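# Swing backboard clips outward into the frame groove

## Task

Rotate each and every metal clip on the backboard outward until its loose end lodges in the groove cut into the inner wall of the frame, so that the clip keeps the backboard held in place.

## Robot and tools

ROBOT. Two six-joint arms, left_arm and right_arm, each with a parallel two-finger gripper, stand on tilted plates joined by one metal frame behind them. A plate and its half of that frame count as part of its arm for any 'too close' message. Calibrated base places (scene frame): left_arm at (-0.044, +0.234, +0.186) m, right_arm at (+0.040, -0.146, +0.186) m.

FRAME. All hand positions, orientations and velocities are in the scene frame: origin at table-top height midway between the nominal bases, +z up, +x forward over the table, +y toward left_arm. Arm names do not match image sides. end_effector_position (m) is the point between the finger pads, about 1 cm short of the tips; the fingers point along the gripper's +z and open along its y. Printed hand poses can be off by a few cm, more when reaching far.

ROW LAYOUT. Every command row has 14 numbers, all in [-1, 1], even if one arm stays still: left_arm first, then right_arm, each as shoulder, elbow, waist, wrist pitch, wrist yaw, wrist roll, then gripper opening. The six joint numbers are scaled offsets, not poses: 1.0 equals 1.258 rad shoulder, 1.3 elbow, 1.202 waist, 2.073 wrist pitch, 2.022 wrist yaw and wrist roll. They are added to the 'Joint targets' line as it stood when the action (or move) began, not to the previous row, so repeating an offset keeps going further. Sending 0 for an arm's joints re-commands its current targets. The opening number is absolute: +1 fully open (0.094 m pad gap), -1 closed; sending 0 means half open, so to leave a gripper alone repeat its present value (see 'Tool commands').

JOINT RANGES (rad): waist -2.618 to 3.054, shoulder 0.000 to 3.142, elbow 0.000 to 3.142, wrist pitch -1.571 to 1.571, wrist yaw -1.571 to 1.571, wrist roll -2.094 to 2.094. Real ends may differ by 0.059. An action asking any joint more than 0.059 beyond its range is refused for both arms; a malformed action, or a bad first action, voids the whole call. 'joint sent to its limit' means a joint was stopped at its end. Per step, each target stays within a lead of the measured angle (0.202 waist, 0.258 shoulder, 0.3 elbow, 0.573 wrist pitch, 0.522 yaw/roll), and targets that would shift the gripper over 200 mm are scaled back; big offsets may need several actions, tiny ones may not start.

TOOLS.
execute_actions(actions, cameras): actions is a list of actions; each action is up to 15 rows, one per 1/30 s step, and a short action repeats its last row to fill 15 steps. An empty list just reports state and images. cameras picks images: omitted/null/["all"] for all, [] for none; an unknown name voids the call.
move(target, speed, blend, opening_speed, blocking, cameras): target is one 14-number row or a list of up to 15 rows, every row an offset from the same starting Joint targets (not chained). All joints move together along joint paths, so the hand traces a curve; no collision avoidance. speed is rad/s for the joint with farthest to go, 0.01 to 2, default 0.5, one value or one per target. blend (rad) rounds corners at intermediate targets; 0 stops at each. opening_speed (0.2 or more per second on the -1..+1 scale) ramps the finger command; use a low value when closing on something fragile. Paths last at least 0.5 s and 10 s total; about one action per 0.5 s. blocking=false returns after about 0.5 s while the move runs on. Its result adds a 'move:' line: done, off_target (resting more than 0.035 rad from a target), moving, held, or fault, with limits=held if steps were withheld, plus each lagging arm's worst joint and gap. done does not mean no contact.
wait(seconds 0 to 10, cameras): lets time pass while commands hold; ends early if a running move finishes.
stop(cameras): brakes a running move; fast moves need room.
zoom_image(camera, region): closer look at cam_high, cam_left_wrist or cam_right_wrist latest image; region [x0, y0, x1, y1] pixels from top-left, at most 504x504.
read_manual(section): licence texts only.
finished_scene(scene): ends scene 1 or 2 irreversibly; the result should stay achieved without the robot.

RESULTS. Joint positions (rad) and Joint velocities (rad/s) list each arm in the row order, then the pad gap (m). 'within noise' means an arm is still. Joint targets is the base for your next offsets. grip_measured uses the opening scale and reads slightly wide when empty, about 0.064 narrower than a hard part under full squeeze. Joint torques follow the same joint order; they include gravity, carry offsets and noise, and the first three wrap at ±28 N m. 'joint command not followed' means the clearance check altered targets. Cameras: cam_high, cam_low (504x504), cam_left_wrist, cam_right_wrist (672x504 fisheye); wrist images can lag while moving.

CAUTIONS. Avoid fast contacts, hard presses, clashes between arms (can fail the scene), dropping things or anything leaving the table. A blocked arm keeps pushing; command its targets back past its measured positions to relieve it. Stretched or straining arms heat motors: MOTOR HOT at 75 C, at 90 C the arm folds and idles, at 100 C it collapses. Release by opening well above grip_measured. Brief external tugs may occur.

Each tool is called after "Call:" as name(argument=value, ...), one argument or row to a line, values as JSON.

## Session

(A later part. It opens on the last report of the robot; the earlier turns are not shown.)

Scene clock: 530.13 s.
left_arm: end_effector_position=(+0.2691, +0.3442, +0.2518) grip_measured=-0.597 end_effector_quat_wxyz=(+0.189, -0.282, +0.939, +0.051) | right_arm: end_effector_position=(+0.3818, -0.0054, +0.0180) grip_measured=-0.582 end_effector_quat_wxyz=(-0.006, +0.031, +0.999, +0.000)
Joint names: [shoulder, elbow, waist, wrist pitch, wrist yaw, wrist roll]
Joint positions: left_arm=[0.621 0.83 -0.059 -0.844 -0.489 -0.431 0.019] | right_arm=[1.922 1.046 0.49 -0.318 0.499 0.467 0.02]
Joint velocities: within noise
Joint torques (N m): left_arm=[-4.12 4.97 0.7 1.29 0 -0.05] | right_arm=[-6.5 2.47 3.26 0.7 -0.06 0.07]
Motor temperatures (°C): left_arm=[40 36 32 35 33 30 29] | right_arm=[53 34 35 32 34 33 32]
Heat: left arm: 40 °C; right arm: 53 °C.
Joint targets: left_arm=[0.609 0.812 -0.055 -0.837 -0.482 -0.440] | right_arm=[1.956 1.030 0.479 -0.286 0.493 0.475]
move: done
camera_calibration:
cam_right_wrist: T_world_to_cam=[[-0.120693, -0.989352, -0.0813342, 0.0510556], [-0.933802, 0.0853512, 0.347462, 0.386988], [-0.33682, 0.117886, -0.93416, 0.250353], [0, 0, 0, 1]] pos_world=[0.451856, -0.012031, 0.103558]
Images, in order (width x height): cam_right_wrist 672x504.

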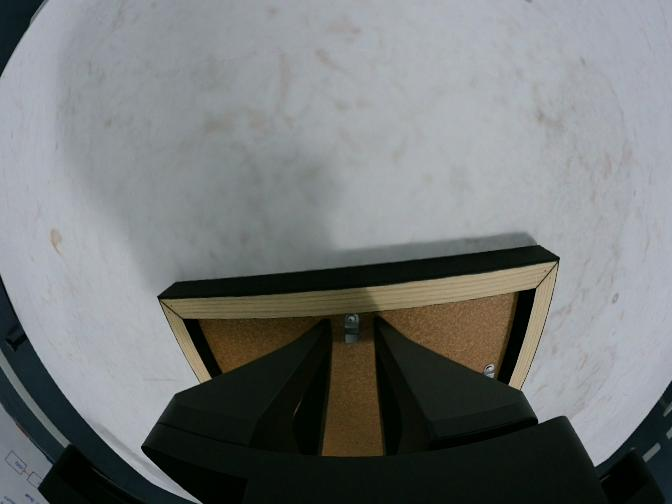

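Call:
move(
  target=[0,0,0,0,0,0,-0.6,0.003,0,0,0,0,0,-1],
  speed=0.05,
  opening_speed=0.25,
  cameras=[],
)

Call:
move(
  target=[
    [0,0,0,0,0,0,-0.6,-0.004,-0.0014,-0.0041,0.0005,-0.0007,-0.262,-1],
    [0,0,0,0,0,0,-0.6,-0.006,0,-0.0087,0,-0.0013,-0.515,-1],
  ],
  speed=0.25,
  blend=0.02,
  cameras=["cam_right_wrist"],
)

Call:
zoom_image(
  camera="cam_right_wrist",
  region=[290, 250, 430, 355],
)

Scene clock: 555.70 s.
left_arm: end_effector_position=(+0.2691, +0.3442, +0.2518) grip_measured=-0.597 end_effector_quat_wxyz=(+0.189, -0.282, +0.939, +0.051) | right_arm: end_effector_position=(+0.3831, -0.0048, +0.0178) grip_measured=-0.931 end_effector_quat_wxyz=(-0.003, +0.034, +0.999, +0.001)
Joint names: [shoulder, elbow, waist, wrist pitch, wrist yaw, wrist roll]
Joint positions: left_arm=[0.621 0.83 -0.059 -0.844 -0.489 -0.431 0.019] | right_arm=[1.923 1.046 0.49 -0.31 0.499 0.469 0.003]
Joint velocities: within noise
Joint torques (N m): left_arm=[-4.11 4.97 0.68 1.28 0.01 -0.06] | right_arm=[-6.43 2.52 3.08 0.68 -0.09 0.05]
Motor temperatures (°C): left_arm=[40 36 32 35 33 30 29] | right_arm=[47 33 35 32 34 33 32]
Heat: left arm: 40 °C; right arm: 47 °C.
Joint targets: left_arm=[0.609 0.812 -0.055 -0.837 -0.482 -0.440] | right_arm=[1.960 1.030 0.479 -0.286 0.492 0.475]
move: off_target (right_arm); right_arm: the shoulder is farthest, 0.037 rad from its target
No camera images: "cameras" was empty.

Scene clock: 560.53 s.
left_arm: end_effector_position=(+0.2691, +0.3442, +0.2518) grip_measured=-0.597 end_effector_quat_wxyz=(+0.189, -0.282, +0.939, +0.051) | right_arm: end_effector_position=(+0.3845, -0.0089, +0.0177) grip_measured=-0.933 end_effector_quat_wxyz=(-0.004, -0.460, +0.888, -0.009)
Joint names: [shoulder, elbow, waist, wrist pitch, wrist yaw, wrist roll]
Joint positions: left_arm=[0.621 0.83 -0.059 -0.844 -0.489 -0.431 0.019] | right_arm=[1.923 1.046 0.49 -0.312 0.521 -0.555 0.003]
Joint velocities: within noise
Joint torques (N m): left_arm=[-4.08 4.97 0.7 1.28 0 -0.07] | right_arm=[-6.82 2.35 2.36 0.64 -0.29 -0.17]
Motor temperatures (°C): left_arm=[40 36 32 35 33 30 29] | right_arm=[46 33 34 32 34 33 32]
Heat: left arm: 40 °C; right arm: 46 °C.
Joint targets: left_arm=[0.609 0.812 -0.055 -0.837 -0.482 -0.440] | right_arm=[1.952 1.030 0.469 -0.286 0.490 -0.566]
move: done
camera_calibration:
cam_right_wrist: T_world_to_cam=[[0.78029, -0.621588, -0.0691034, -0.295444], [-0.564531, -0.747567, 0.349927, 0.240467], [-0.26917, -0.234033, -0.934225, 0.22223], [0, 0, 0, 1]] pos_world=[0.426101, 0.04813, 0.103051]
Images, in order (width x height): cam_right_wrist 672x504.

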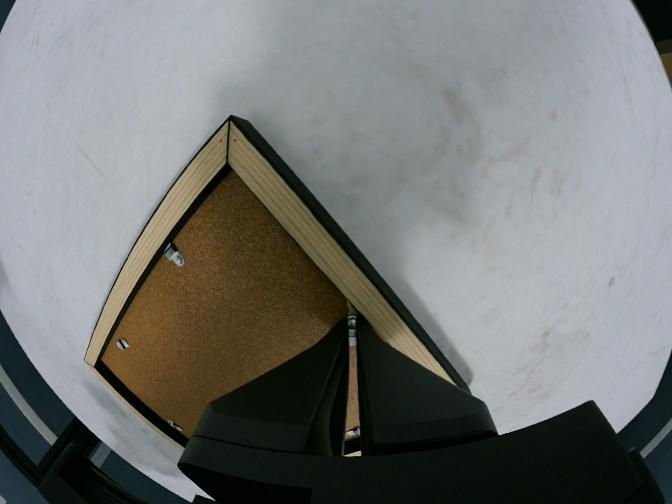

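Scaled by 3.600 from the camera's 672x504 image, which has a finer 960x720 frame.

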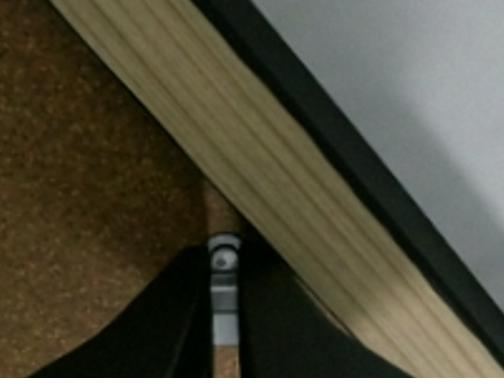

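Call:
move(
  target=[
    [0,0,0,0,0,0,-0.6,0,0,0,0,0,0,-0.85],
    [0,0,0,0,0,0,-0.6,-0.1,0,0,-0.04,0,0,-0.85],
    [0,0,0,0,0,0,-0.6,-0.1025,0.0254,0.0075,-0.0552,0.0012,-0.3227,-0.2],
  ],
  speed=[0.1,0.15,0.5],
  cameras=["cam_right_wrist"],
)

Call:
zoom_image(
  camera="cam_right_wrist",
  region=[290, 250, 430, 355],
)

Scene clock: 605.87 s.
left_arm: end_effector_position=(+0.2691, +0.3442, +0.2518) grip_measured=-0.597 end_effector_quat_wxyz=(+0.189, -0.282, +0.939, +0.051) | right_arm: end_effector_position=(+0.3889, -0.0179, +0.0349) grip_measured=-0.202 end_effector_quat_wxyz=(+0.003, +0.717, -0.697, -0.005)
Joint names: [shoulder, elbow, waist, wrist pitch, wrist yaw, wrist roll]
Joint positions: left_arm=[0.621 0.83 -0.059 -0.844 -0.489 -0.431 0.019] | right_arm=[1.852 1.046 0.477 -0.379 0.492 -1.211 0.037]
Joint velocities: within noise
Joint torques (N m): left_arm=[-4.12 4.98 0.72 1.27 0.01 -0.06] | right_arm=[-12.46 5.56 3.77 0.25 0 -0.09]
Motor temperatures (°C): left_arm=[40 37 32 35 33 30 29] | right_arm=[45 33 34 32 34 33 33]
Heat: left arm: 40 °C; right arm: 45 °C.
Joint targets: left_arm=[0.609 0.812 -0.055 -0.837 -0.482 -0.440] | right_arm=[1.824 1.063 0.478 -0.400 0.493 -1.219]
move: done
camera_calibration:
cam_right_wrist: T_world_to_cam=[[0.995347, -0.0275199, -0.0923425, -0.37544], [0.00494779, -0.942485, 0.334211, 0.00580212], [-0.0962289, -0.333112, -0.937964, 0.168525], [0, 0, 0, 1]] pos_world=[0.389881, 0.0512742, 0.121462]
Images, in order (width x height): cam_right_wrist 672x504.

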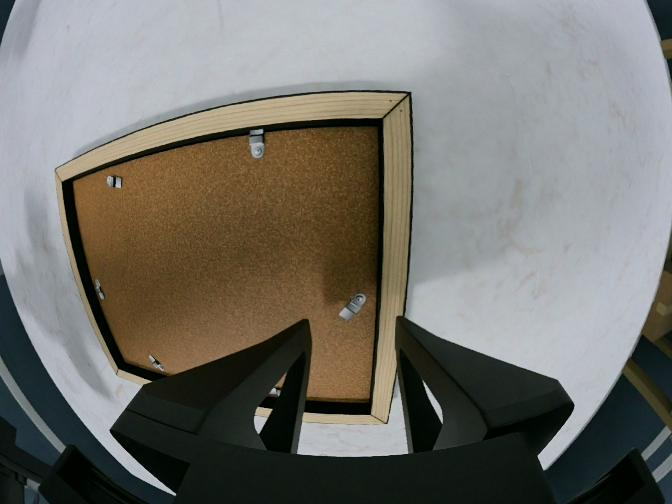

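Scaled by 3.600 from the camera's 672x504 image, which has a finer 960x720 frame.

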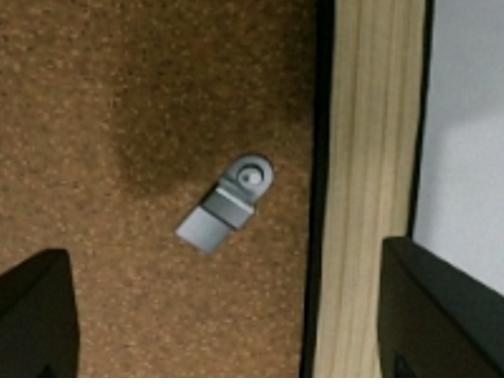

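Call:
move(
  target=[
    [0,0,0,0,0,0,-0.6,0,0.0223,-0.008,-0.008,-0.0094,-0.0094,-0.2],
    [0,0,0,0,0,0,-0.6,0.06,0.0175,-0.03,0.03,-0.0094,-0.0094,-0.2],
  ],
  speed=0.08,
  blend=0.01,
  cameras=["cam_right_wrist"],
)

Call:
zoom_image(
  camera="cam_right_wrist",
  region=[290, 250, 430, 355],
)

Scene clock: 681.00 s.
left_arm: end_effector_position=(+0.2691, +0.3442, +0.2518) grip_measured=-0.597 end_effector_quat_wxyz=(+0.189, -0.282, +0.939, +0.051) | right_arm: end_effector_position=(+0.4014, -0.0208, +0.0275) grip_measured=-0.202 end_effector_quat_wxyz=(-0.003, +0.711, -0.703, +0.001)
Joint names: [shoulder, elbow, waist, wrist pitch, wrist yaw, wrist roll]
Joint positions: left_arm=[0.621 0.83 -0.059 -0.844 -0.489 -0.431 0.019] | right_arm=[1.876 1.074 0.45 -0.352 0.487 -1.23 0.037]
Joint velocities: within noise
Joint torques (N m): left_arm=[-4.12 4.98 0.73 1.29 0.01 -0.06] | right_arm=[-7.86 5.09 3.3 0.59 -0.16 -0.11]
Motor temperatures (°C): left_arm=[40 37 32 35 33 30 29] | right_arm=[51 35 35 31 34 33 32]
Heat: left arm: 40 °C; right arm: 51 °C.
Joint targets: left_arm=[0.609 0.812 -0.055 -0.837 -0.482 -0.440] | right_arm=[1.899 1.086 0.442 -0.338 0.473 -1.238]
move: done
camera_calibration:
cam_right_wrist: T_world_to_cam=[[0.996087, -0.0449018, -0.0761159, -0.389804], [-0.0170123, -0.94262, 0.333434, 0.0142835], [-0.0867201, -0.330834, -0.939696, 0.158049], [0, 0, 0, 1]] pos_world=[0.402228, 0.0482489, 0.114085]
Images, in order (width x height): cam_right_wrist 672x504.

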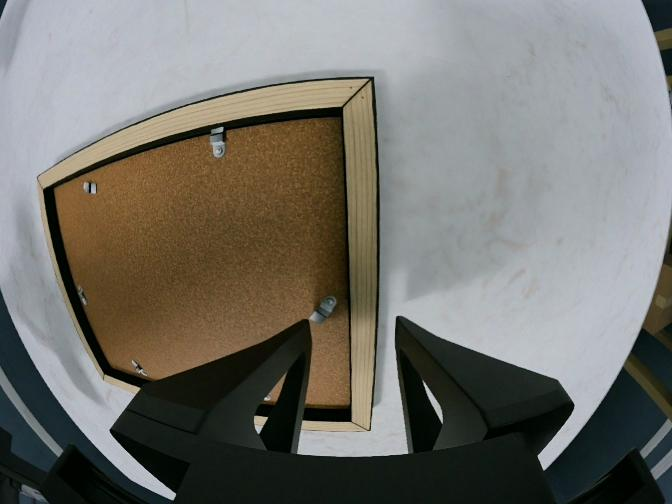

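Scaled by 3.600 from the camera's 672x504 image, which has a finer 960x720 frame.

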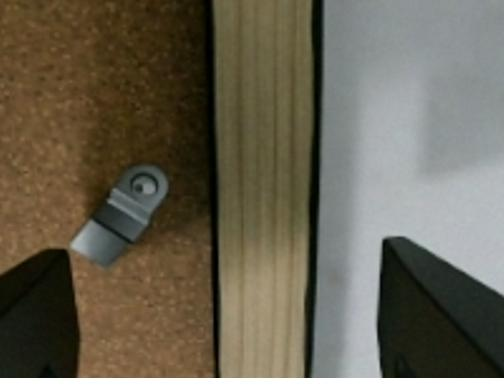

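Call:
move(
  target=[
    [0,0,0,0,0,0,-0.6,-0.005,-0.0331,0,0.005,0,0,-0.2],
    [0,0,0,0,0,0,-0.6,0.0318,-0.0331,-0.0092,0.0239,0,0,-0.2],
  ],
  speed=0.06,
  cameras=["cam_right_wrist"],
)

Call:
zoom_image(
  camera="cam_right_wrist",
  region=[290, 250, 430, 355],
)

Scene clock: 702.53 s.
left_arm: end_effector_position=(+0.2691, +0.3442, +0.2518) grip_measured=-0.597 end_effector_quat_wxyz=(+0.189, -0.282, +0.939, +0.051) | right_arm: end_effector_position=(+0.3942, -0.0211, +0.0177) grip_measured=-0.202 end_effector_quat_wxyz=(+0.002, +0.711, -0.703, +0.000)
Joint names: [shoulder, elbow, waist, wrist pitch, wrist yaw, wrist roll]
Joint positions: left_arm=[0.621 0.83 -0.059 -0.844 -0.489 -0.431 0.019] | right_arm=[1.9 1.056 0.443 -0.32 0.486 -1.231 0.038]
Joint velocities: within noise
Joint torques (N m): left_arm=[-4.11 4.97 0.72 1.28 0.01 -0.06] | right_arm=[-6.17 2.81 2.77 0.74 -0.13 -0.12]
Motor temperatures (°C): left_arm=[40 37 32 35 33 30 29] | right_arm=[49 34 34 32 34 33 32]
Heat: left arm: 40 °C; right arm: 49 °C.
Joint targets: left_arm=[0.609 0.812 -0.055 -0.837 -0.482 -0.440] | right_arm=[1.939 1.043 0.431 -0.288 0.473 -1.238]
move: off_target (right_arm); right_arm: the shoulder is farthest, 0.039 rad from its target
camera_calibration:
cam_right_wrist: T_world_to_cam=[[0.995265, -0.0462568, -0.0854895, -0.382914], [-0.0146085, -0.9407, 0.338925, 0.0161275], [-0.0960976, -0.336071, -0.936921, 0.151628], [0, 0, 0, 1]] pos_world=[0.395908, 0.0484165, 0.103862]
Images, in order (width x height): cam_right_wrist 672x504.

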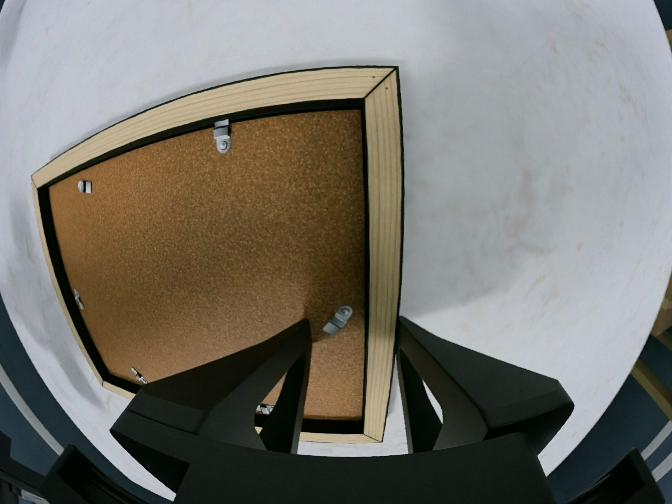

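Scaled by 3.600 from the camera's 672x504 image, which has a finer 960x720 frame.

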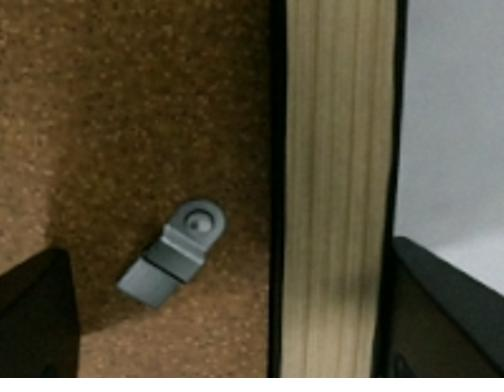

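Call:
move(
  target=[0,0,0,0,0,0,-0.6,0.001,0.0323,-0.0116,-0.004,-0.0015,-0.0084,-0.5],
  speed=0.03,
  opening_speed=0.2,
  cameras=["cam_right_wrist"],
)

Call:
zoom_image(
  camera="cam_right_wrist",
  region=[290, 250, 430, 355],
)

Scene clock: 714.77 s.
left_arm: end_effector_position=(+0.2691, +0.3442, +0.2518) grip_measured=-0.597 end_effector_quat_wxyz=(+0.189, -0.282, +0.939, +0.051) | right_arm: end_effector_position=(+0.4011, -0.0223, +0.0179) grip_measured=-0.497 end_effector_quat_wxyz=(-0.003, +0.713, -0.701, +0.002)
Joint names: [shoulder, elbow, waist, wrist pitch, wrist yaw, wrist roll]
Joint positions: left_arm=[0.621 0.83 -0.059 -0.844 -0.489 -0.431 0.019] | right_arm=[1.9 1.069 0.435 -0.315 0.483 -1.25 0.024]
Joint velocities: within noise
Joint torques (N m): left_arm=[-4.08 4.98 0.72 1.27 0.01 -0.06] | right_arm=[-6.22 5.39 2.4 0.65 -0.1 -0.07]
Motor temperatures (°C): left_arm=[39 37 32 35 33 30 29] | right_arm=[47 34 34 32 34 33 32]
Heat: left arm: 39 °C; right arm: 47 °C.
Joint targets: left_arm=[0.609 0.812 -0.055 -0.837 -0.482 -0.440] | right_arm=[1.940 1.085 0.417 -0.297 0.470 -1.255]
move: off_target (right_arm); right_arm: the shoulder is farthest, 0.041 rad from its target
camera_calibration:
cam_right_wrist: T_world_to_cam=[[0.996369, -0.0409332, -0.0746518, -0.39029], [-0.01357, -0.941981, 0.335391, 0.0146868], [-0.0840493, -0.333161, -0.939116, 0.147358], [0, 0, 0, 1]] pos_world=[0.401458, 0.0469526, 0.104324]
Images, in order (width x height): cam_right_wrist 672x504.

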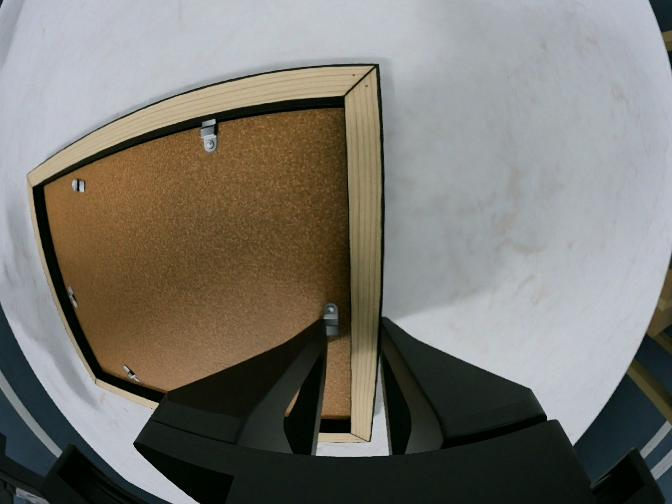

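Scaled by 3.600 from the camera's 672x504 image, which has a finer 960x720 frame.

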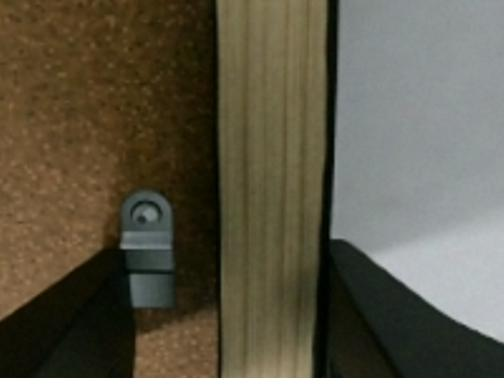

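Call:
move(
  target=[0,0,0,0,0,0,-0.6,0.001,0.0085,-0.0054,-0.0026,0,-0.004,-0.628],
  speed=0.03,
  opening_speed=0.2,
  cameras=[],
)

Call:
move(
  target=[0,0,0,0,0,0,-0.6,0.0005,0.005,-0.0017,-0.0017,0,-0.0012,-0.70],
  speed=0.03,
  opening_speed=0.2,
  cameras=["cam_right_wrist"],
)

Call:
zoom_image(
  camera="cam_right_wrist",
  region=[290, 250, 430, 355],
)

Scene clock: 728.50 s.
left_arm: end_effector_position=(+0.2691, +0.3442, +0.2518) grip_measured=-0.597 end_effector_quat_wxyz=(+0.189, -0.282, +0.939, +0.051) | right_arm: end_effector_position=(+0.4040, -0.0223, +0.0178) grip_measured=-0.625 end_effector_quat_wxyz=(-0.004, +0.713, -0.701, +0.001)
Joint names: [shoulder, elbow, waist, wrist pitch, wrist yaw, wrist roll]
Joint positions: left_arm=[0.621 0.83 -0.059 -0.844 -0.489 -0.431 0.019] | right_arm=[1.902 1.08 0.43 -0.321 0.477 -1.255 0.018]
Joint velocities: within noise
Joint torques (N m): left_arm=[-4.12 4.93 0.73 1.29 0 -0.06] | right_arm=[-6.39 5.42 2.51 0.68 -0.04 -0.11]
Motor temperatures (°C): left_arm=[39 37 32 35 33 30 29] | right_arm=[46 34 34 32 34 33 32]
Heat: left arm: 39 °C; right arm: 46 °C.
Joint targets: left_arm=[0.609 0.812 -0.055 -0.837 -0.482 -0.440] | right_arm=[1.942 1.096 0.410 -0.302 0.470 -1.263]
move: off_target (right_arm); right_arm: the shoulder is farthest, 0.039 rad from its target
No camera images: "cameras" was empty.

Scene clock: 729.20 s.
left_arm: end_effector_position=(+0.2691, +0.3442, +0.2518) grip_measured=-0.597 end_effector_quat_wxyz=(+0.189, -0.282, +0.939, +0.051) | right_arm: end_effector_position=(+0.4058, -0.0233, +0.0178) grip_measured=-0.698 end_effector_quat_wxyz=(-0.005, +0.712, -0.702, +0.002)
Joint names: [shoulder, elbow, waist, wrist pitch, wrist yaw, wrist roll]
Joint positions: left_arm=[0.621 0.83 -0.059 -0.844 -0.489 -0.431 0.019] | right_arm=[1.902 1.084 0.427 -0.321 0.478 -1.258 0.014]
Joint velocities: within noise
Joint torques (N m): left_arm=[-4.08 4.94 0.68 1.29 0 -0.06] | right_arm=[-6.34 5.57 2.28 0.64 -0.05 -0.11]
Motor temperatures (°C): left_arm=[39 37 32 35 33 30 29] | right_arm=[46 34 34 32 34 33 32]
Heat: left arm: 39 °C; right arm: 46 °C.
Joint targets: left_arm=[0.609 0.812 -0.055 -0.837 -0.482 -0.440] | right_arm=[1.942 1.102 0.408 -0.306 0.470 -1.265]
move: off_target (right_arm); right_arm: the shoulder is farthest, 0.040 rad from its target
camera_calibration:
cam_right_wrist: T_world_to_cam=[[0.996415, -0.0425987, -0.0730919, -0.39512], [-0.0159116, -0.942923, 0.332632, 0.0148108], [-0.0830897, -0.330276, -0.94022, 0.146998], [0, 0, 0, 1]] pos_world=[0.406153, 0.0456837, 0.104404]
Images, in order (width x height): cam_right_wrist 672x504.

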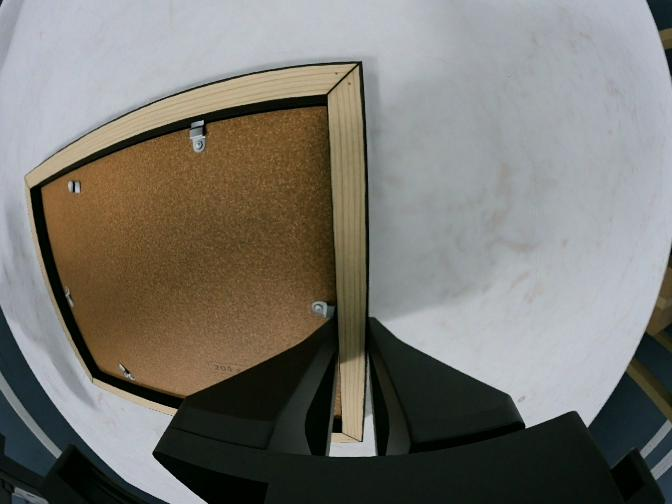

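Scaled by 3.600 from the camera's 672x504 image, which has a finer 960x720 frame.

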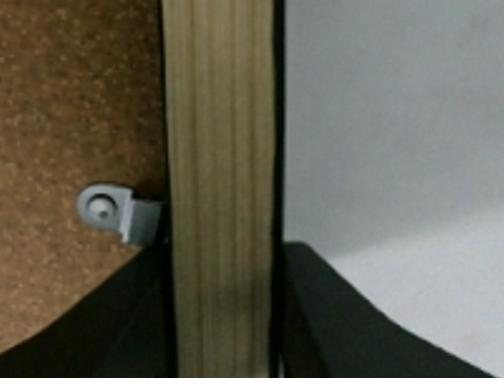

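Call:
move(
  target=[
    [0,0,0,0,0,0,-0.6,0,0,0,0,0,0,-0.55],
    [0,0,0,0,0,0,-0.6,-0.1,0,0,-0.03,0,0,-0.55],
    [0,0,0,0,0,0,-0.6,-0.0922,-0.0523,0.0903,-0.0461,0.022,0.7977,-0.58],
  ],
  speed=[0.1,0.15,0.8],
  cameras=["cam_right_wrist"],
)

Call:
zoom_image(
  camera="cam_right_wrist",
  region=[290, 250, 430, 355],
)

Scene clock: 757.73 s.
left_arm: end_effector_position=(+0.2691, +0.3442, +0.2518) grip_measured=-0.597 end_effector_quat_wxyz=(+0.189, -0.282, +0.939, +0.051) | right_arm: end_effector_position=(+0.3920, -0.0141, +0.0419) grip_measured=-0.578 end_effector_quat_wxyz=(+0.004, -0.029, +1.000, +0.002)
Joint names: [shoulder, elbow, waist, wrist pitch, wrist yaw, wrist roll]
Joint positions: left_arm=[0.621 0.83 -0.059 -0.844 -0.489 -0.431 0.019] | right_arm=[1.839 1.048 0.496 -0.383 0.505 0.34 0.02]
Joint velocities: within noise
Joint torques (N m): left_arm=[-4.11 4.98 0.69 1.28 0.01 -0.05] | right_arm=[-10.71 2.93 5.3 0.32 0.11 0.09]
Motor temperatures (°C): left_arm=[39 37 32 35 33 30 29] | right_arm=[46 34 34 31 34 33 32]
Heat: left arm: 39 °C; right arm: 46 °C.
Joint targets: left_arm=[0.609 0.812 -0.055 -0.837 -0.482 -0.440] | right_arm=[1.826 1.034 0.517 -0.401 0.515 0.348]
move: done
camera_calibration:
cam_right_wrist: T_world_to_cam=[[0.00228663, -0.996284, -0.0860952, -0.00248452], [-0.944141, -0.0305223, 0.328125, 0.3922], [-0.329534, 0.0805357, -0.940703, 0.273984], [0, 0, 0, 1]] pos_world=[0.460585, -0.0125699, 0.128833]
Images, in order (width x height): cam_right_wrist 672x504.

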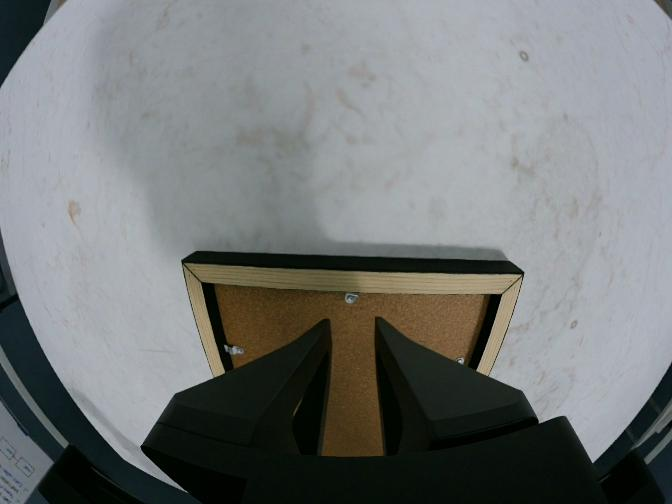

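Scaled by 3.600 from the camera's 672x504 image, which has a finer 960x720 frame.

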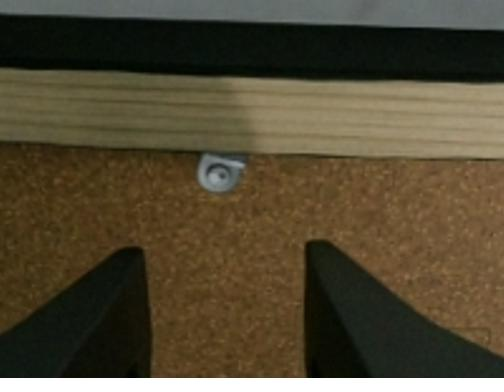

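Call:
move(
  target=[0,0,0,0,0,0,-0.6,0.0962,0.0262,-0.0524,0.0535,-0.0158,-0.0428,-0.58],
  speed=0.07,
  cameras=["cam_right_wrist"],
)

Call:
zoom_image(
  camera="cam_right_wrist",
  region=[290, 250, 430, 355],
)

Scene clock: 786.70 s.
left_arm: end_effector_position=(+0.2691, +0.3442, +0.2518) grip_measured=-0.597 end_effector_quat_wxyz=(+0.189, -0.282, +0.939, +0.051) | right_arm: end_effector_position=(+0.3876, -0.0123, +0.0179) grip_measured=-0.578 end_effector_quat_wxyz=(-0.005, -0.055, +0.998, +0.000)
Joint names: [shoulder, elbow, waist, wrist pitch, wrist yaw, wrist roll]
Joint positions: left_arm=[0.621 0.83 -0.059 -0.844 -0.489 -0.431 0.019] | right_arm=[1.913 1.053 0.469 -0.323 0.492 0.271 0.02]
Joint velocities: within noise
Joint torques (N m): left_arm=[-4.11 4.97 0.73 1.28 0.02 -0.06] | right_arm=[-6.41 5.11 2.76 0.71 -0.11 -0.1]
Motor temperatures (°C): left_arm=[39 37 32 36 33 30 29] | right_arm=[47 33 35 31 34 33 32]
Heat: left arm: 39 °C; right arm: 47 °C.
Joint targets: left_arm=[0.609 0.812 -0.055 -0.837 -0.482 -0.440] | right_arm=[1.947 1.068 0.454 -0.290 0.483 0.261]
move: done
camera_calibration:
cam_right_wrist: T_world_to_cam=[[0.0519485, -0.995286, -0.0818997, -0.0220414], [-0.935069, -0.0772721, 0.34594, 0.391543], [-0.350637, 0.0586109, -0.934675, 0.257691], [0, 0, 0, 1]] pos_world=[0.457621, -0.00678559, 0.103602]
Images, in order (width x height): cam_right_wrist 672x504.

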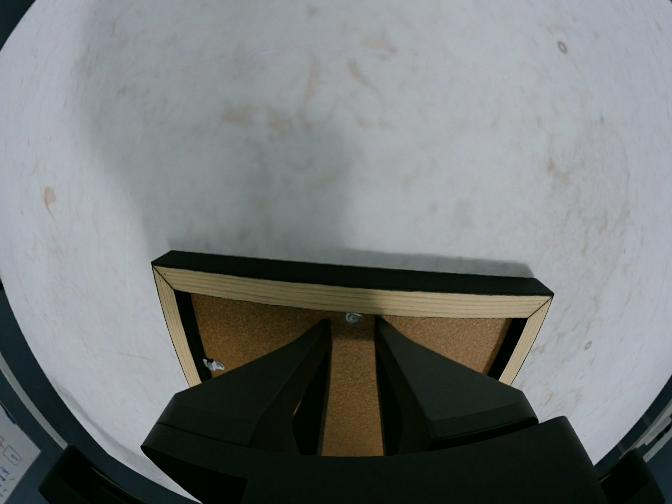

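Scaled by 3.600 from the camera's 672x504 image, which has a finer 960x720 frame.

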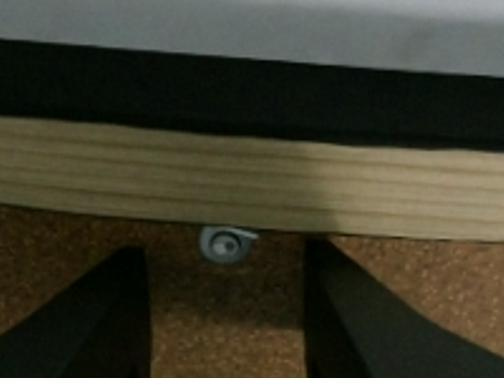

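Call:
move(
  target=[0,0,0,0,0,0,-0.6,0.004,0.012,-0.0073,-0.002,0,-0.005,-0.58],
  speed=0.05,
  cameras=["cam_right_wrist"],
)

Call:
zoom_image(
  camera="cam_right_wrist",
  region=[290, 250, 430, 355],
)

Scene clock: 801.30 s.
left_arm: end_effector_position=(+0.2691, +0.3442, +0.2518) grip_measured=-0.597 end_effector_quat_wxyz=(+0.189, -0.282, +0.939, +0.051) | right_arm: end_effector_position=(+0.3908, -0.0120, +0.0179) grip_measured=-0.578 end_effector_quat_wxyz=(-0.003, -0.056, +0.998, +0.002)
Joint names: [shoulder, elbow, waist, wrist pitch, wrist yaw, wrist roll]
Joint positions: left_arm=[0.621 0.83 -0.059 -0.844 -0.489 -0.431 0.019] | right_arm=[1.915 1.062 0.466 -0.323 0.489 0.263 0.02]
Joint velocities: within noise
Joint torques (N m): left_arm=[-4.14 4.96 0.68 1.29 0 -0.06] | right_arm=[-6.41 5.71 2.37 0.65 -0.03 -0.14]
Motor temperatures (°C): left_arm=[39 37 32 36 33 30 29] | right_arm=[45 34 35 32 34 33 32]
Heat: left arm: 39 °C; right arm: 45 °C.
Joint targets: left_arm=[0.609 0.812 -0.055 -0.837 -0.482 -0.440] | right_arm=[1.952 1.084 0.445 -0.295 0.483 0.251]
move: off_target (right_arm); right_arm: the shoulder is farthest, 0.037 rad from its target
camera_calibration:
cam_right_wrist: T_world_to_cam=[[0.0546894, -0.994825, -0.0856292, -0.0228851], [-0.935906, -0.0809584, 0.342819, 0.394878], [-0.347978, 0.0613924, -0.93549, 0.257728], [0, 0, 0, 1]] pos_world=[0.460503, -0.00662048, 0.103771]
Images, in order (width x height): cam_right_wrist 672x504.

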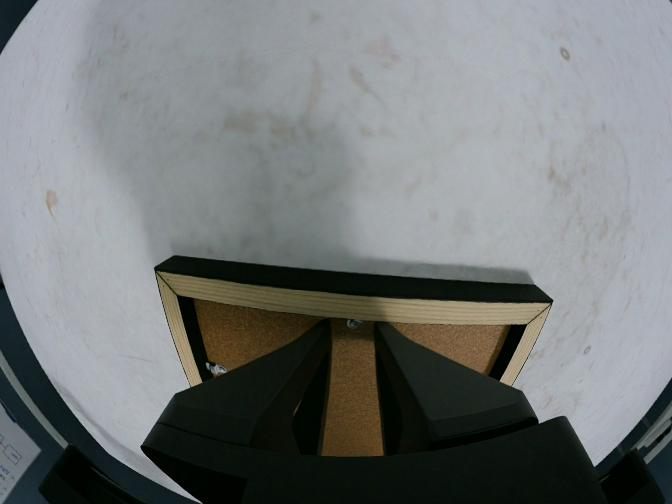

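Scaled by 3.600 from the camera's 672x504 image, which has a finer 960x720 frame.

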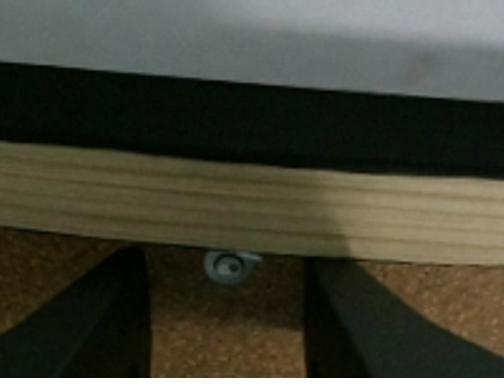

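Call:
move(
  target=[
    [0,0,0,0,0,0,-0.6,0,0,-0.009,0,0,-0.001,-0.58],
    [0,0,0,0,0,0,-0.6,0.002,0,-0.009,0,0,-0.001,-1.0],
  ],
  speed=0.05,
  opening_speed=0.25,
  cameras=[],
)

Scene clock: 814.53 s.
left_arm: end_effector_position=(+0.2691, +0.3442, +0.2518) grip_measured=-0.597 end_effector_quat_wxyz=(+0.189, -0.282, +0.939, +0.051) | right_arm: end_effector_position=(+0.3904, -0.0130, +0.0177) grip_measured=-0.988 end_effector_quat_wxyz=(-0.010, -0.058, +0.998, +0.005)
Joint names: [shoulder, elbow, waist, wrist pitch, wrist yaw, wrist roll]
Joint positions: left_arm=[0.621 0.83 -0.059 -0.844 -0.489 -0.431 0.019] | right_arm=[1.915 1.07 0.458 -0.339 0.475 0.257 0.001]
Joint velocities: within noise
Joint torques (N m): left_arm=[-4.15 4.98 0.72 1.27 0.01 -0.06] | right_arm=[-6.28 5.03 2.22 0.83 0.09 -0.07]
Motor temperatures (°C): left_arm=[39 37 32 36 33 30 29] | right_arm=[45 34 34 32 34 33 32]
Heat: left arm: 39 °C; right arm: 45 °C.
Joint targets: left_arm=[0.609 0.812 -0.055 -0.837 -0.482 -0.440] | right_arm=[1.955 1.084 0.434 -0.295 0.483 0.249]
move: off_target (right_arm); target 2's new numbers were sent with right_arm's shoulder 0.040 rad from that target; right_arm: the wrist pitch is farthest, 0.044 rad from its target
No camera images: "cameras" was empty.

Call:
move(
  target=[
    [0,0,0,0,0,0,-0.6,0,0,0,0,0,0,-0.58],
    [0,0,0,0,0,0,-0.6,-0.11,0,0,-0.03,0,0,-0.58],
    [0,0,0,0,0,0,-0.6,-0.3013,-0.2877,-0.0948,0.0384,-0.0277,-0.0129,-0.36],
  ],
  speed=[0.1,0.15,0.4],
  cameras=["cam_right_wrist"],
)

Call:
zoom_image(
  camera="cam_right_wrist",
  region=[290, 250, 430, 355],
)

Call:
zoom_image(
  camera="cam_right_wrist",
  region=[100, 150, 340, 330],
)

Scene clock: 835.77 s.
left_arm: end_effector_position=(+0.2691, +0.3442, +0.2518) grip_measured=-0.597 end_effector_quat_wxyz=(+0.189, -0.282, +0.939, +0.051) | right_arm: end_effector_position=(+0.3429, -0.0874, +0.0391) grip_measured=-0.362 end_effector_quat_wxyz=(-0.002, -0.002, +1.000, +0.001)
Joint names: [shoulder, elbow, waist, wrist pitch, wrist yaw, wrist roll]
Joint positions: left_arm=[0.621 0.83 -0.059 -0.844 -0.489 -0.431 0.019] | right_arm=[1.599 0.72 0.327 -0.232 0.433 0.231 0.03]
Joint velocities: within noise
Joint torques (N m): left_arm=[-4.11 4.97 0.7 1.28 0.01 -0.06] | right_arm=[-10.09 2.7 1.96 0.61 -0.09 -0.12]
Motor temperatures (°C): left_arm=[39 37 32 36 33 30 29] | right_arm=[46 34 34 32 34 33 32]
Heat: left arm: 39 °C; right arm: 46 °C.
Joint targets: left_arm=[0.609 0.812 -0.055 -0.837 -0.482 -0.440] | right_arm=[1.576 0.710 0.320 -0.215 0.427 0.223]
move: done
camera_calibration:
cam_right_wrist: T_world_to_cam=[[-0.0542916, -0.995028, -0.0834992, -0.0561935], [-0.939861, 0.0226825, 0.340803, 0.347204], [-0.337215, 0.0969804, -0.936419, 0.265033], [0, 0, 0, 1]] pos_world=[0.412646, -0.0894926, 0.125162]
Images, in order (width x height): cam_right_wrist 672x504.

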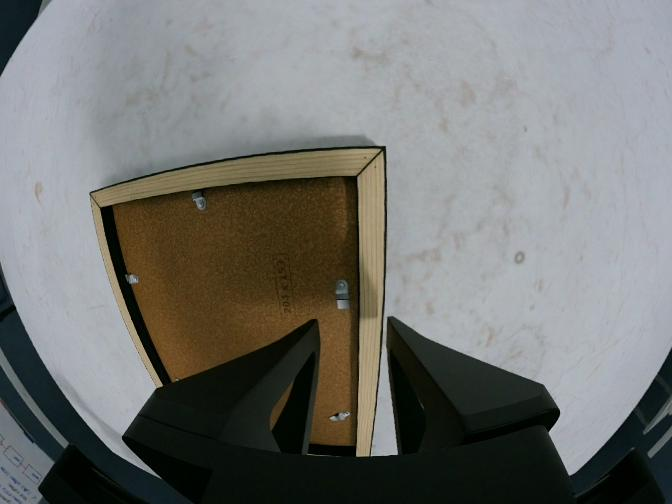

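Scaled by 3.600 from the camera's 672x504 image, which has a finer 960x720 frame.

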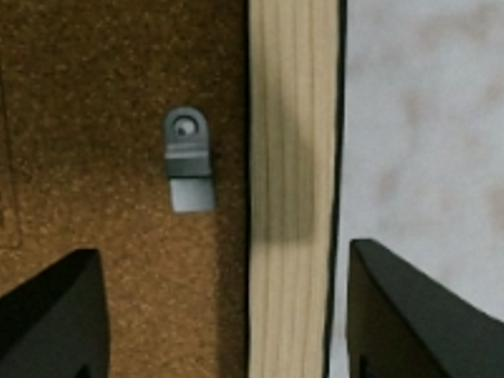

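Scaled by 2.100 from the camera's 672x504 image, which has a finer 960x720 frame.

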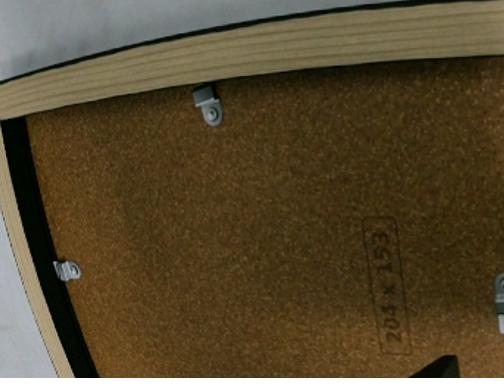

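Call:
zoom_image(
  camera="cam_right_wrist",
  region=[170, 170, 230, 215],
)

Scaled by 8.400 from the camera's 672x504 image, which has a finer 960x720 frame.

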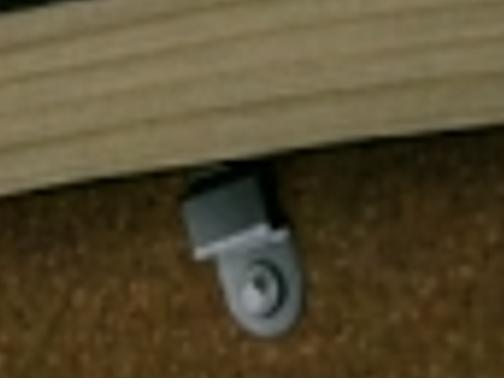

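Call:
move(
  target=[
    [0,0,0,0,0,0,-0.6,-0.003,-0.008,-0.009,0,-0.002,-0.006,-0.36],
    [0,0,0,0,0,0,-0.6,0.1057,-0.01,-0.0341,0.0531,-0.0094,-0.0257,-0.36],
  ],
  speed=0.07,
  blend=0.003,
  cameras=["cam_right_wrist"],
)

Call:
zoom_image(
  camera="cam_right_wrist",
  region=[290, 250, 430, 355],
)

Scene clock: 898.93 s.
left_arm: end_effector_position=(+0.2691, +0.3442, +0.2518) grip_measured=-0.597 end_effector_quat_wxyz=(+0.189, -0.282, +0.939, +0.051) | right_arm: end_effector_position=(+0.3408, -0.0884, +0.0169) grip_measured=-0.362 end_effector_quat_wxyz=(-0.004, -0.010, +1.000, +0.001)
Joint names: [shoulder, elbow, waist, wrist pitch, wrist yaw, wrist roll]
Joint positions: left_arm=[0.621 0.83 -0.059 -0.844 -0.489 -0.431 0.019] | right_arm=[1.679 0.711 0.29 -0.132 0.415 0.179 0.03]
Joint velocities: within noise
Joint torques (N m): left_arm=[-4.12 4.97 0.69 1.28 0.01 -0.07] | right_arm=[-5.16 1.78 1.72 0.64 -0.04 -0.16]
Motor temperatures (°C): left_arm=[39 37 32 36 33 30 29] | right_arm=[46 33 34 31 34 33 32]
Heat: left arm: 39 °C; right arm: 46 °C.
Joint targets: left_arm=[0.609 0.812 -0.055 -0.837 -0.482 -0.440] | right_arm=[1.709 0.697 0.279 -0.105 0.408 0.171]
move: done
camera_calibration:
cam_right_wrist: T_world_to_cam=[[-0.0381805, -0.995754, -0.0837599, -0.0647404], [-0.938803, 0.00702826, 0.344383, 0.350983], [-0.342333, 0.0917827, -0.935085, 0.244881], [0, 0, 0, 1]] pos_world=[0.410862, -0.0894082, 0.102689]
Images, in order (width x height): cam_right_wrist 672x504.

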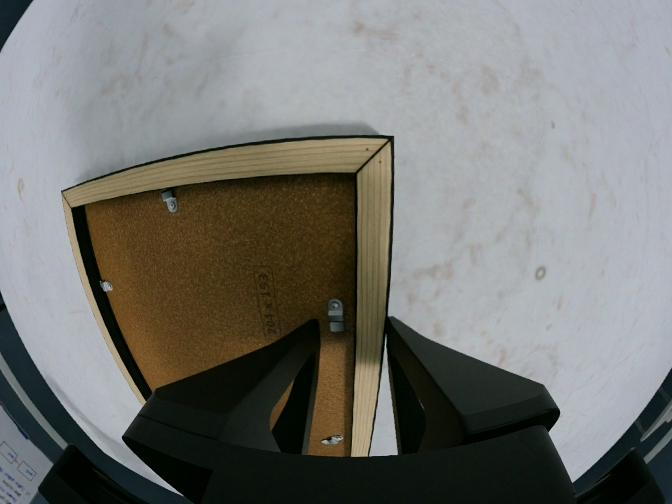

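Scaled by 3.600 from the camera's 672x504 image, which has a finer 960x720 frame.

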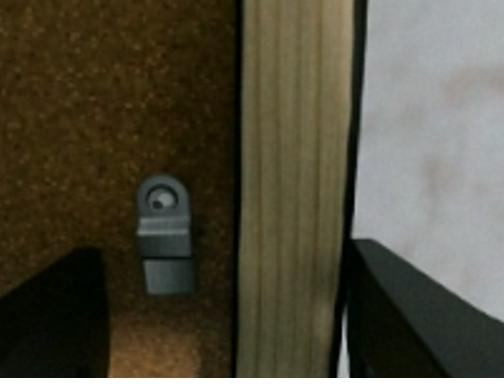

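Call:
move(
  target=[0,0,0,0,0,0,-0.6,-0.002,-0.0042,-0.0085,0.0013,-0.0018,-0.0054,-0.5],
  speed=0.03,
  opening_speed=0.2,
  cameras=["cam_right_wrist"],
)

Call:
zoom_image(
  camera="cam_right_wrist",
  region=[290, 250, 430, 355],
)

Scene clock: 915.93 s.
left_arm: end_effector_position=(+0.2691, +0.3442, +0.2518) grip_measured=-0.597 end_effector_quat_wxyz=(+0.189, -0.282, +0.939, +0.051) | right_arm: end_effector_position=(+0.3405, -0.0902, +0.0165) grip_measured=-0.496 end_effector_quat_wxyz=(-0.005, -0.011, +1.000, -0.001)
Joint names: [shoulder, elbow, waist, wrist pitch, wrist yaw, wrist roll]
Joint positions: left_arm=[0.621 0.83 -0.059 -0.844 -0.489 -0.431 0.019] | right_arm=[1.679 0.71 0.286 -0.132 0.418 0.174 0.024]
Joint velocities: within noise
Joint torques (N m): left_arm=[-4.11 4.97 0.72 1.28 0 -0.06] | right_arm=[-5.34 1.31 1.31 0.71 -0.13 -0.16]
Motor temperatures (°C): left_arm=[39 37 32 36 33 30 29] | right_arm=[44 33 34 32 34 33 32]
Heat: left arm: 39 °C; right arm: 44 °C.
Joint targets: left_arm=[0.609 0.812 -0.055 -0.837 -0.482 -0.440] | right_arm=[1.706 0.691 0.269 -0.102 0.404 0.160]
move: done
camera_calibration:
cam_right_wrist: T_world_to_cam=[[-0.0357588, -0.996244, -0.0788655, -0.0674821], [-0.938476, 0.00635155, 0.345285, 0.350636], [-0.343487, 0.0863604, -0.935178, 0.244477], [0, 0, 0, 1]] pos_world=[0.410625, -0.0905688, 0.102238]
Images, in order (width x height): cam_right_wrist 672x504.

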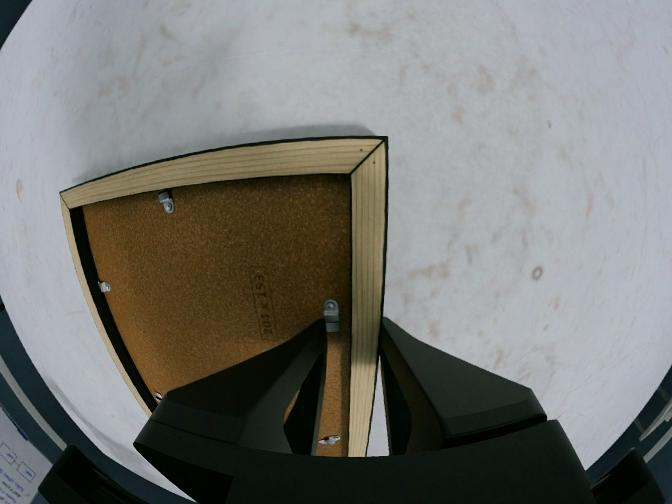

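Scaled by 3.600 from the camera's 672x504 image, which has a finer 960x720 frame.

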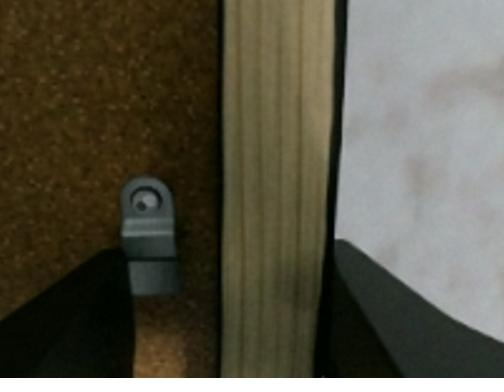

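Call:
move(
  target=[0,0,0,0,0,0,-0.6,-0.002,-0.0035,-0.008,0.001,-0.0015,-0.0045,-0.628],
  speed=0.03,
  opening_speed=0.2,
  cameras=[],
)

Call:
move(
  target=[0,0,0,0,0,0,-0.6,-0.001,-0.0015,-0.004,0.0006,-0.0007,-0.0022,-0.70],
  speed=0.03,
  opening_speed=0.2,
  cameras=["cam_right_wrist"],
)

Call:
zoom_image(
  camera="cam_right_wrist",
  region=[290, 250, 430, 355],
)

Scene clock: 924.27 s.
left_arm: end_effector_position=(+0.2691, +0.3442, +0.2518) grip_measured=-0.597 end_effector_quat_wxyz=(+0.189, -0.282, +0.939, +0.051) | right_arm: end_effector_position=(+0.3402, -0.0932, +0.0166) grip_measured=-0.624 end_effector_quat_wxyz=(-0.006, -0.014, +1.000, -0.003)
Joint names: [shoulder, elbow, waist, wrist pitch, wrist yaw, wrist roll]
Joint positions: left_arm=[0.621 0.83 -0.059 -0.844 -0.489 -0.431 0.019] | right_arm=[1.674 0.708 0.279 -0.134 0.418 0.162 0.018]
Joint velocities: within noise
Joint torques (N m): left_arm=[-4.1 4.98 0.7 1.29 0 -0.05] | right_arm=[-5.23 1.25 1.13 0.78 -0.18 -0.14]
Motor temperatures (°C): left_arm=[39 37 32 36 33 30 29] | right_arm=[44 33 33 32 34 33 32]
Heat: left arm: 39 °C; right arm: 44 °C.
Joint targets: left_arm=[0.609 0.812 -0.055 -0.837 -0.482 -0.440] | right_arm=[1.704 0.687 0.260 -0.100 0.401 0.151]
move: done
No camera images: "cameras" was empty.

Scene clock: 924.97 s.
left_arm: end_effector_position=(+0.2691, +0.3442, +0.2518) grip_measured=-0.597 end_effector_quat_wxyz=(+0.189, -0.282, +0.939, +0.051) | right_arm: end_effector_position=(+0.3401, -0.0949, +0.0166) grip_measured=-0.696 end_effector_quat_wxyz=(-0.006, -0.014, +1.000, -0.005)
Joint names: [shoulder, elbow, waist, wrist pitch, wrist yaw, wrist roll]
Joint positions: left_arm=[0.621 0.83 -0.059 -0.844 -0.489 -0.431 0.019] | right_arm=[1.671 0.707 0.275 -0.135 0.421 0.158 0.014]
Joint velocities: within noise
Joint torques (N m): left_arm=[-4.12 4.94 0.75 1.28 0.01 -0.06] | right_arm=[-5.04 1.11 1.1 0.75 -0.19 -0.13]
Motor temperatures (°C): left_arm=[39 37 32 36 33 30 29] | right_arm=[44 33 33 32 34 33 32]
Heat: left arm: 39 °C; right arm: 44 °C.
Joint targets: left_arm=[0.609 0.812 -0.055 -0.837 -0.482 -0.440] | right_arm=[1.702 0.685 0.255 -0.099 0.400 0.146]
move: off_target (right_arm); right_arm: the wrist pitch is farthest, 0.036 rad from its target
camera_calibration:
cam_right_wrist: T_world_to_cam=[[-0.0295322, -0.997033, -0.0710906, -0.0745144], [-0.937845, 0.00303431, 0.347041, 0.349752], [-0.345795, 0.0769208, -0.935152, 0.244744], [0, 0, 0, 1]] pos_world=[0.410444, -0.0941805, 0.102197]
Images, in order (width x height): cam_right_wrist 672x504.

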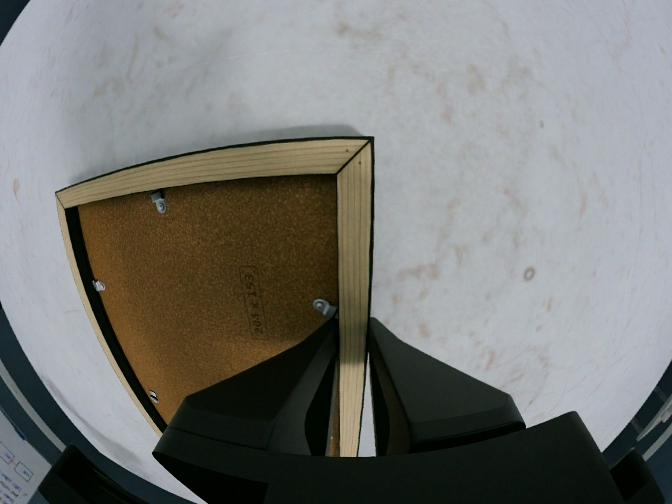

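Scaled by 3.600 from the camera's 672x504 image, which has a finer 960x720 frame.

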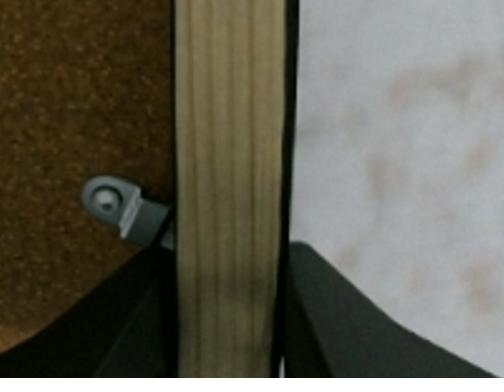

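Call:
move(
  target=[0,0,0,0,0,0,-0.6,-0.001,-0.0015,-0.004,0.0006,-0.0007,-0.0022,-0.74],
  speed=0.03,
  opening_speed=0.2,
  cameras=["cam_right_wrist"],
)

Call:
zoom_image(
  camera="cam_right_wrist",
  region=[290, 250, 430, 355],
)

Scene clock: 932.57 s.
left_arm: end_effector_position=(+0.2691, +0.3442, +0.2518) grip_measured=-0.597 end_effector_quat_wxyz=(+0.189, -0.282, +0.939, +0.051) | right_arm: end_effector_position=(+0.3403, -0.0954, +0.0165) grip_measured=-0.732 end_effector_quat_wxyz=(-0.006, -0.013, +1.000, -0.004)
Joint names: [shoulder, elbow, waist, wrist pitch, wrist yaw, wrist roll]
Joint positions: left_arm=[0.621 0.83 -0.059 -0.844 -0.489 -0.431 0.019] | right_arm=[1.67 0.707 0.272 -0.135 0.417 0.158 0.013]
Joint velocities: within noise
Joint torques (N m): left_arm=[-4.12 4.98 0.72 1.29 0.01 -0.06] | right_arm=[-5.04 1.01 0.92 0.83 -0.19 -0.22]
Motor temperatures (°C): left_arm=[39 37 32 36 33 30 29] | right_arm=[44 33 33 32 34 33 32]
Heat: left arm: 39 °C; right arm: 44 °C.
Joint targets: left_arm=[0.609 0.812 -0.055 -0.837 -0.482 -0.440] | right_arm=[1.701 0.683 0.250 -0.098 0.398 0.142]
move: off_target (right_arm); right_arm: the wrist pitch is farthest, 0.037 rad from its target
camera_calibration:
cam_right_wrist: T_world_to_cam=[[-0.0321483, -0.996811, -0.0730431, -0.0740352], [-0.937692, 0.00478273, 0.347435, 0.350054], [-0.345978, 0.0796614, -0.934855, 0.24508], [0, 0, 0, 1]] pos_world=[0.410655, -0.0949967, 0.102085]
Images, in order (width x height): cam_right_wrist 672x504.

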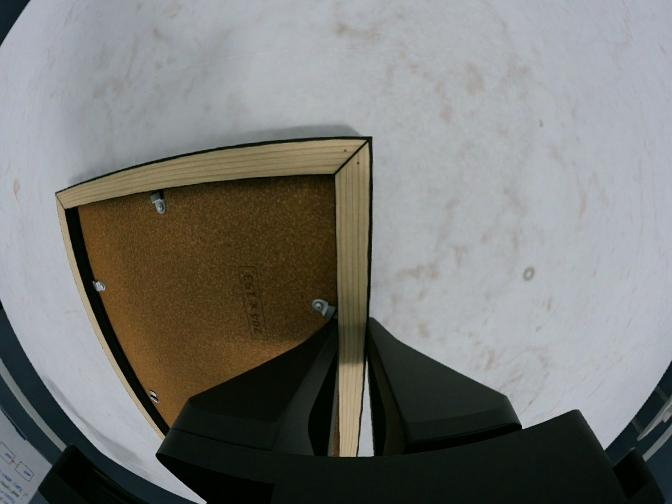

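Scaled by 3.600 from the camera's 672x504 image, which has a finer 960x720 frame.

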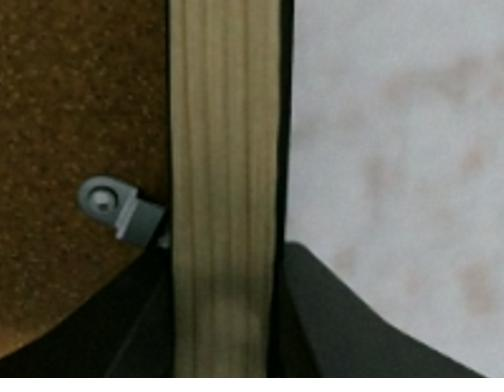

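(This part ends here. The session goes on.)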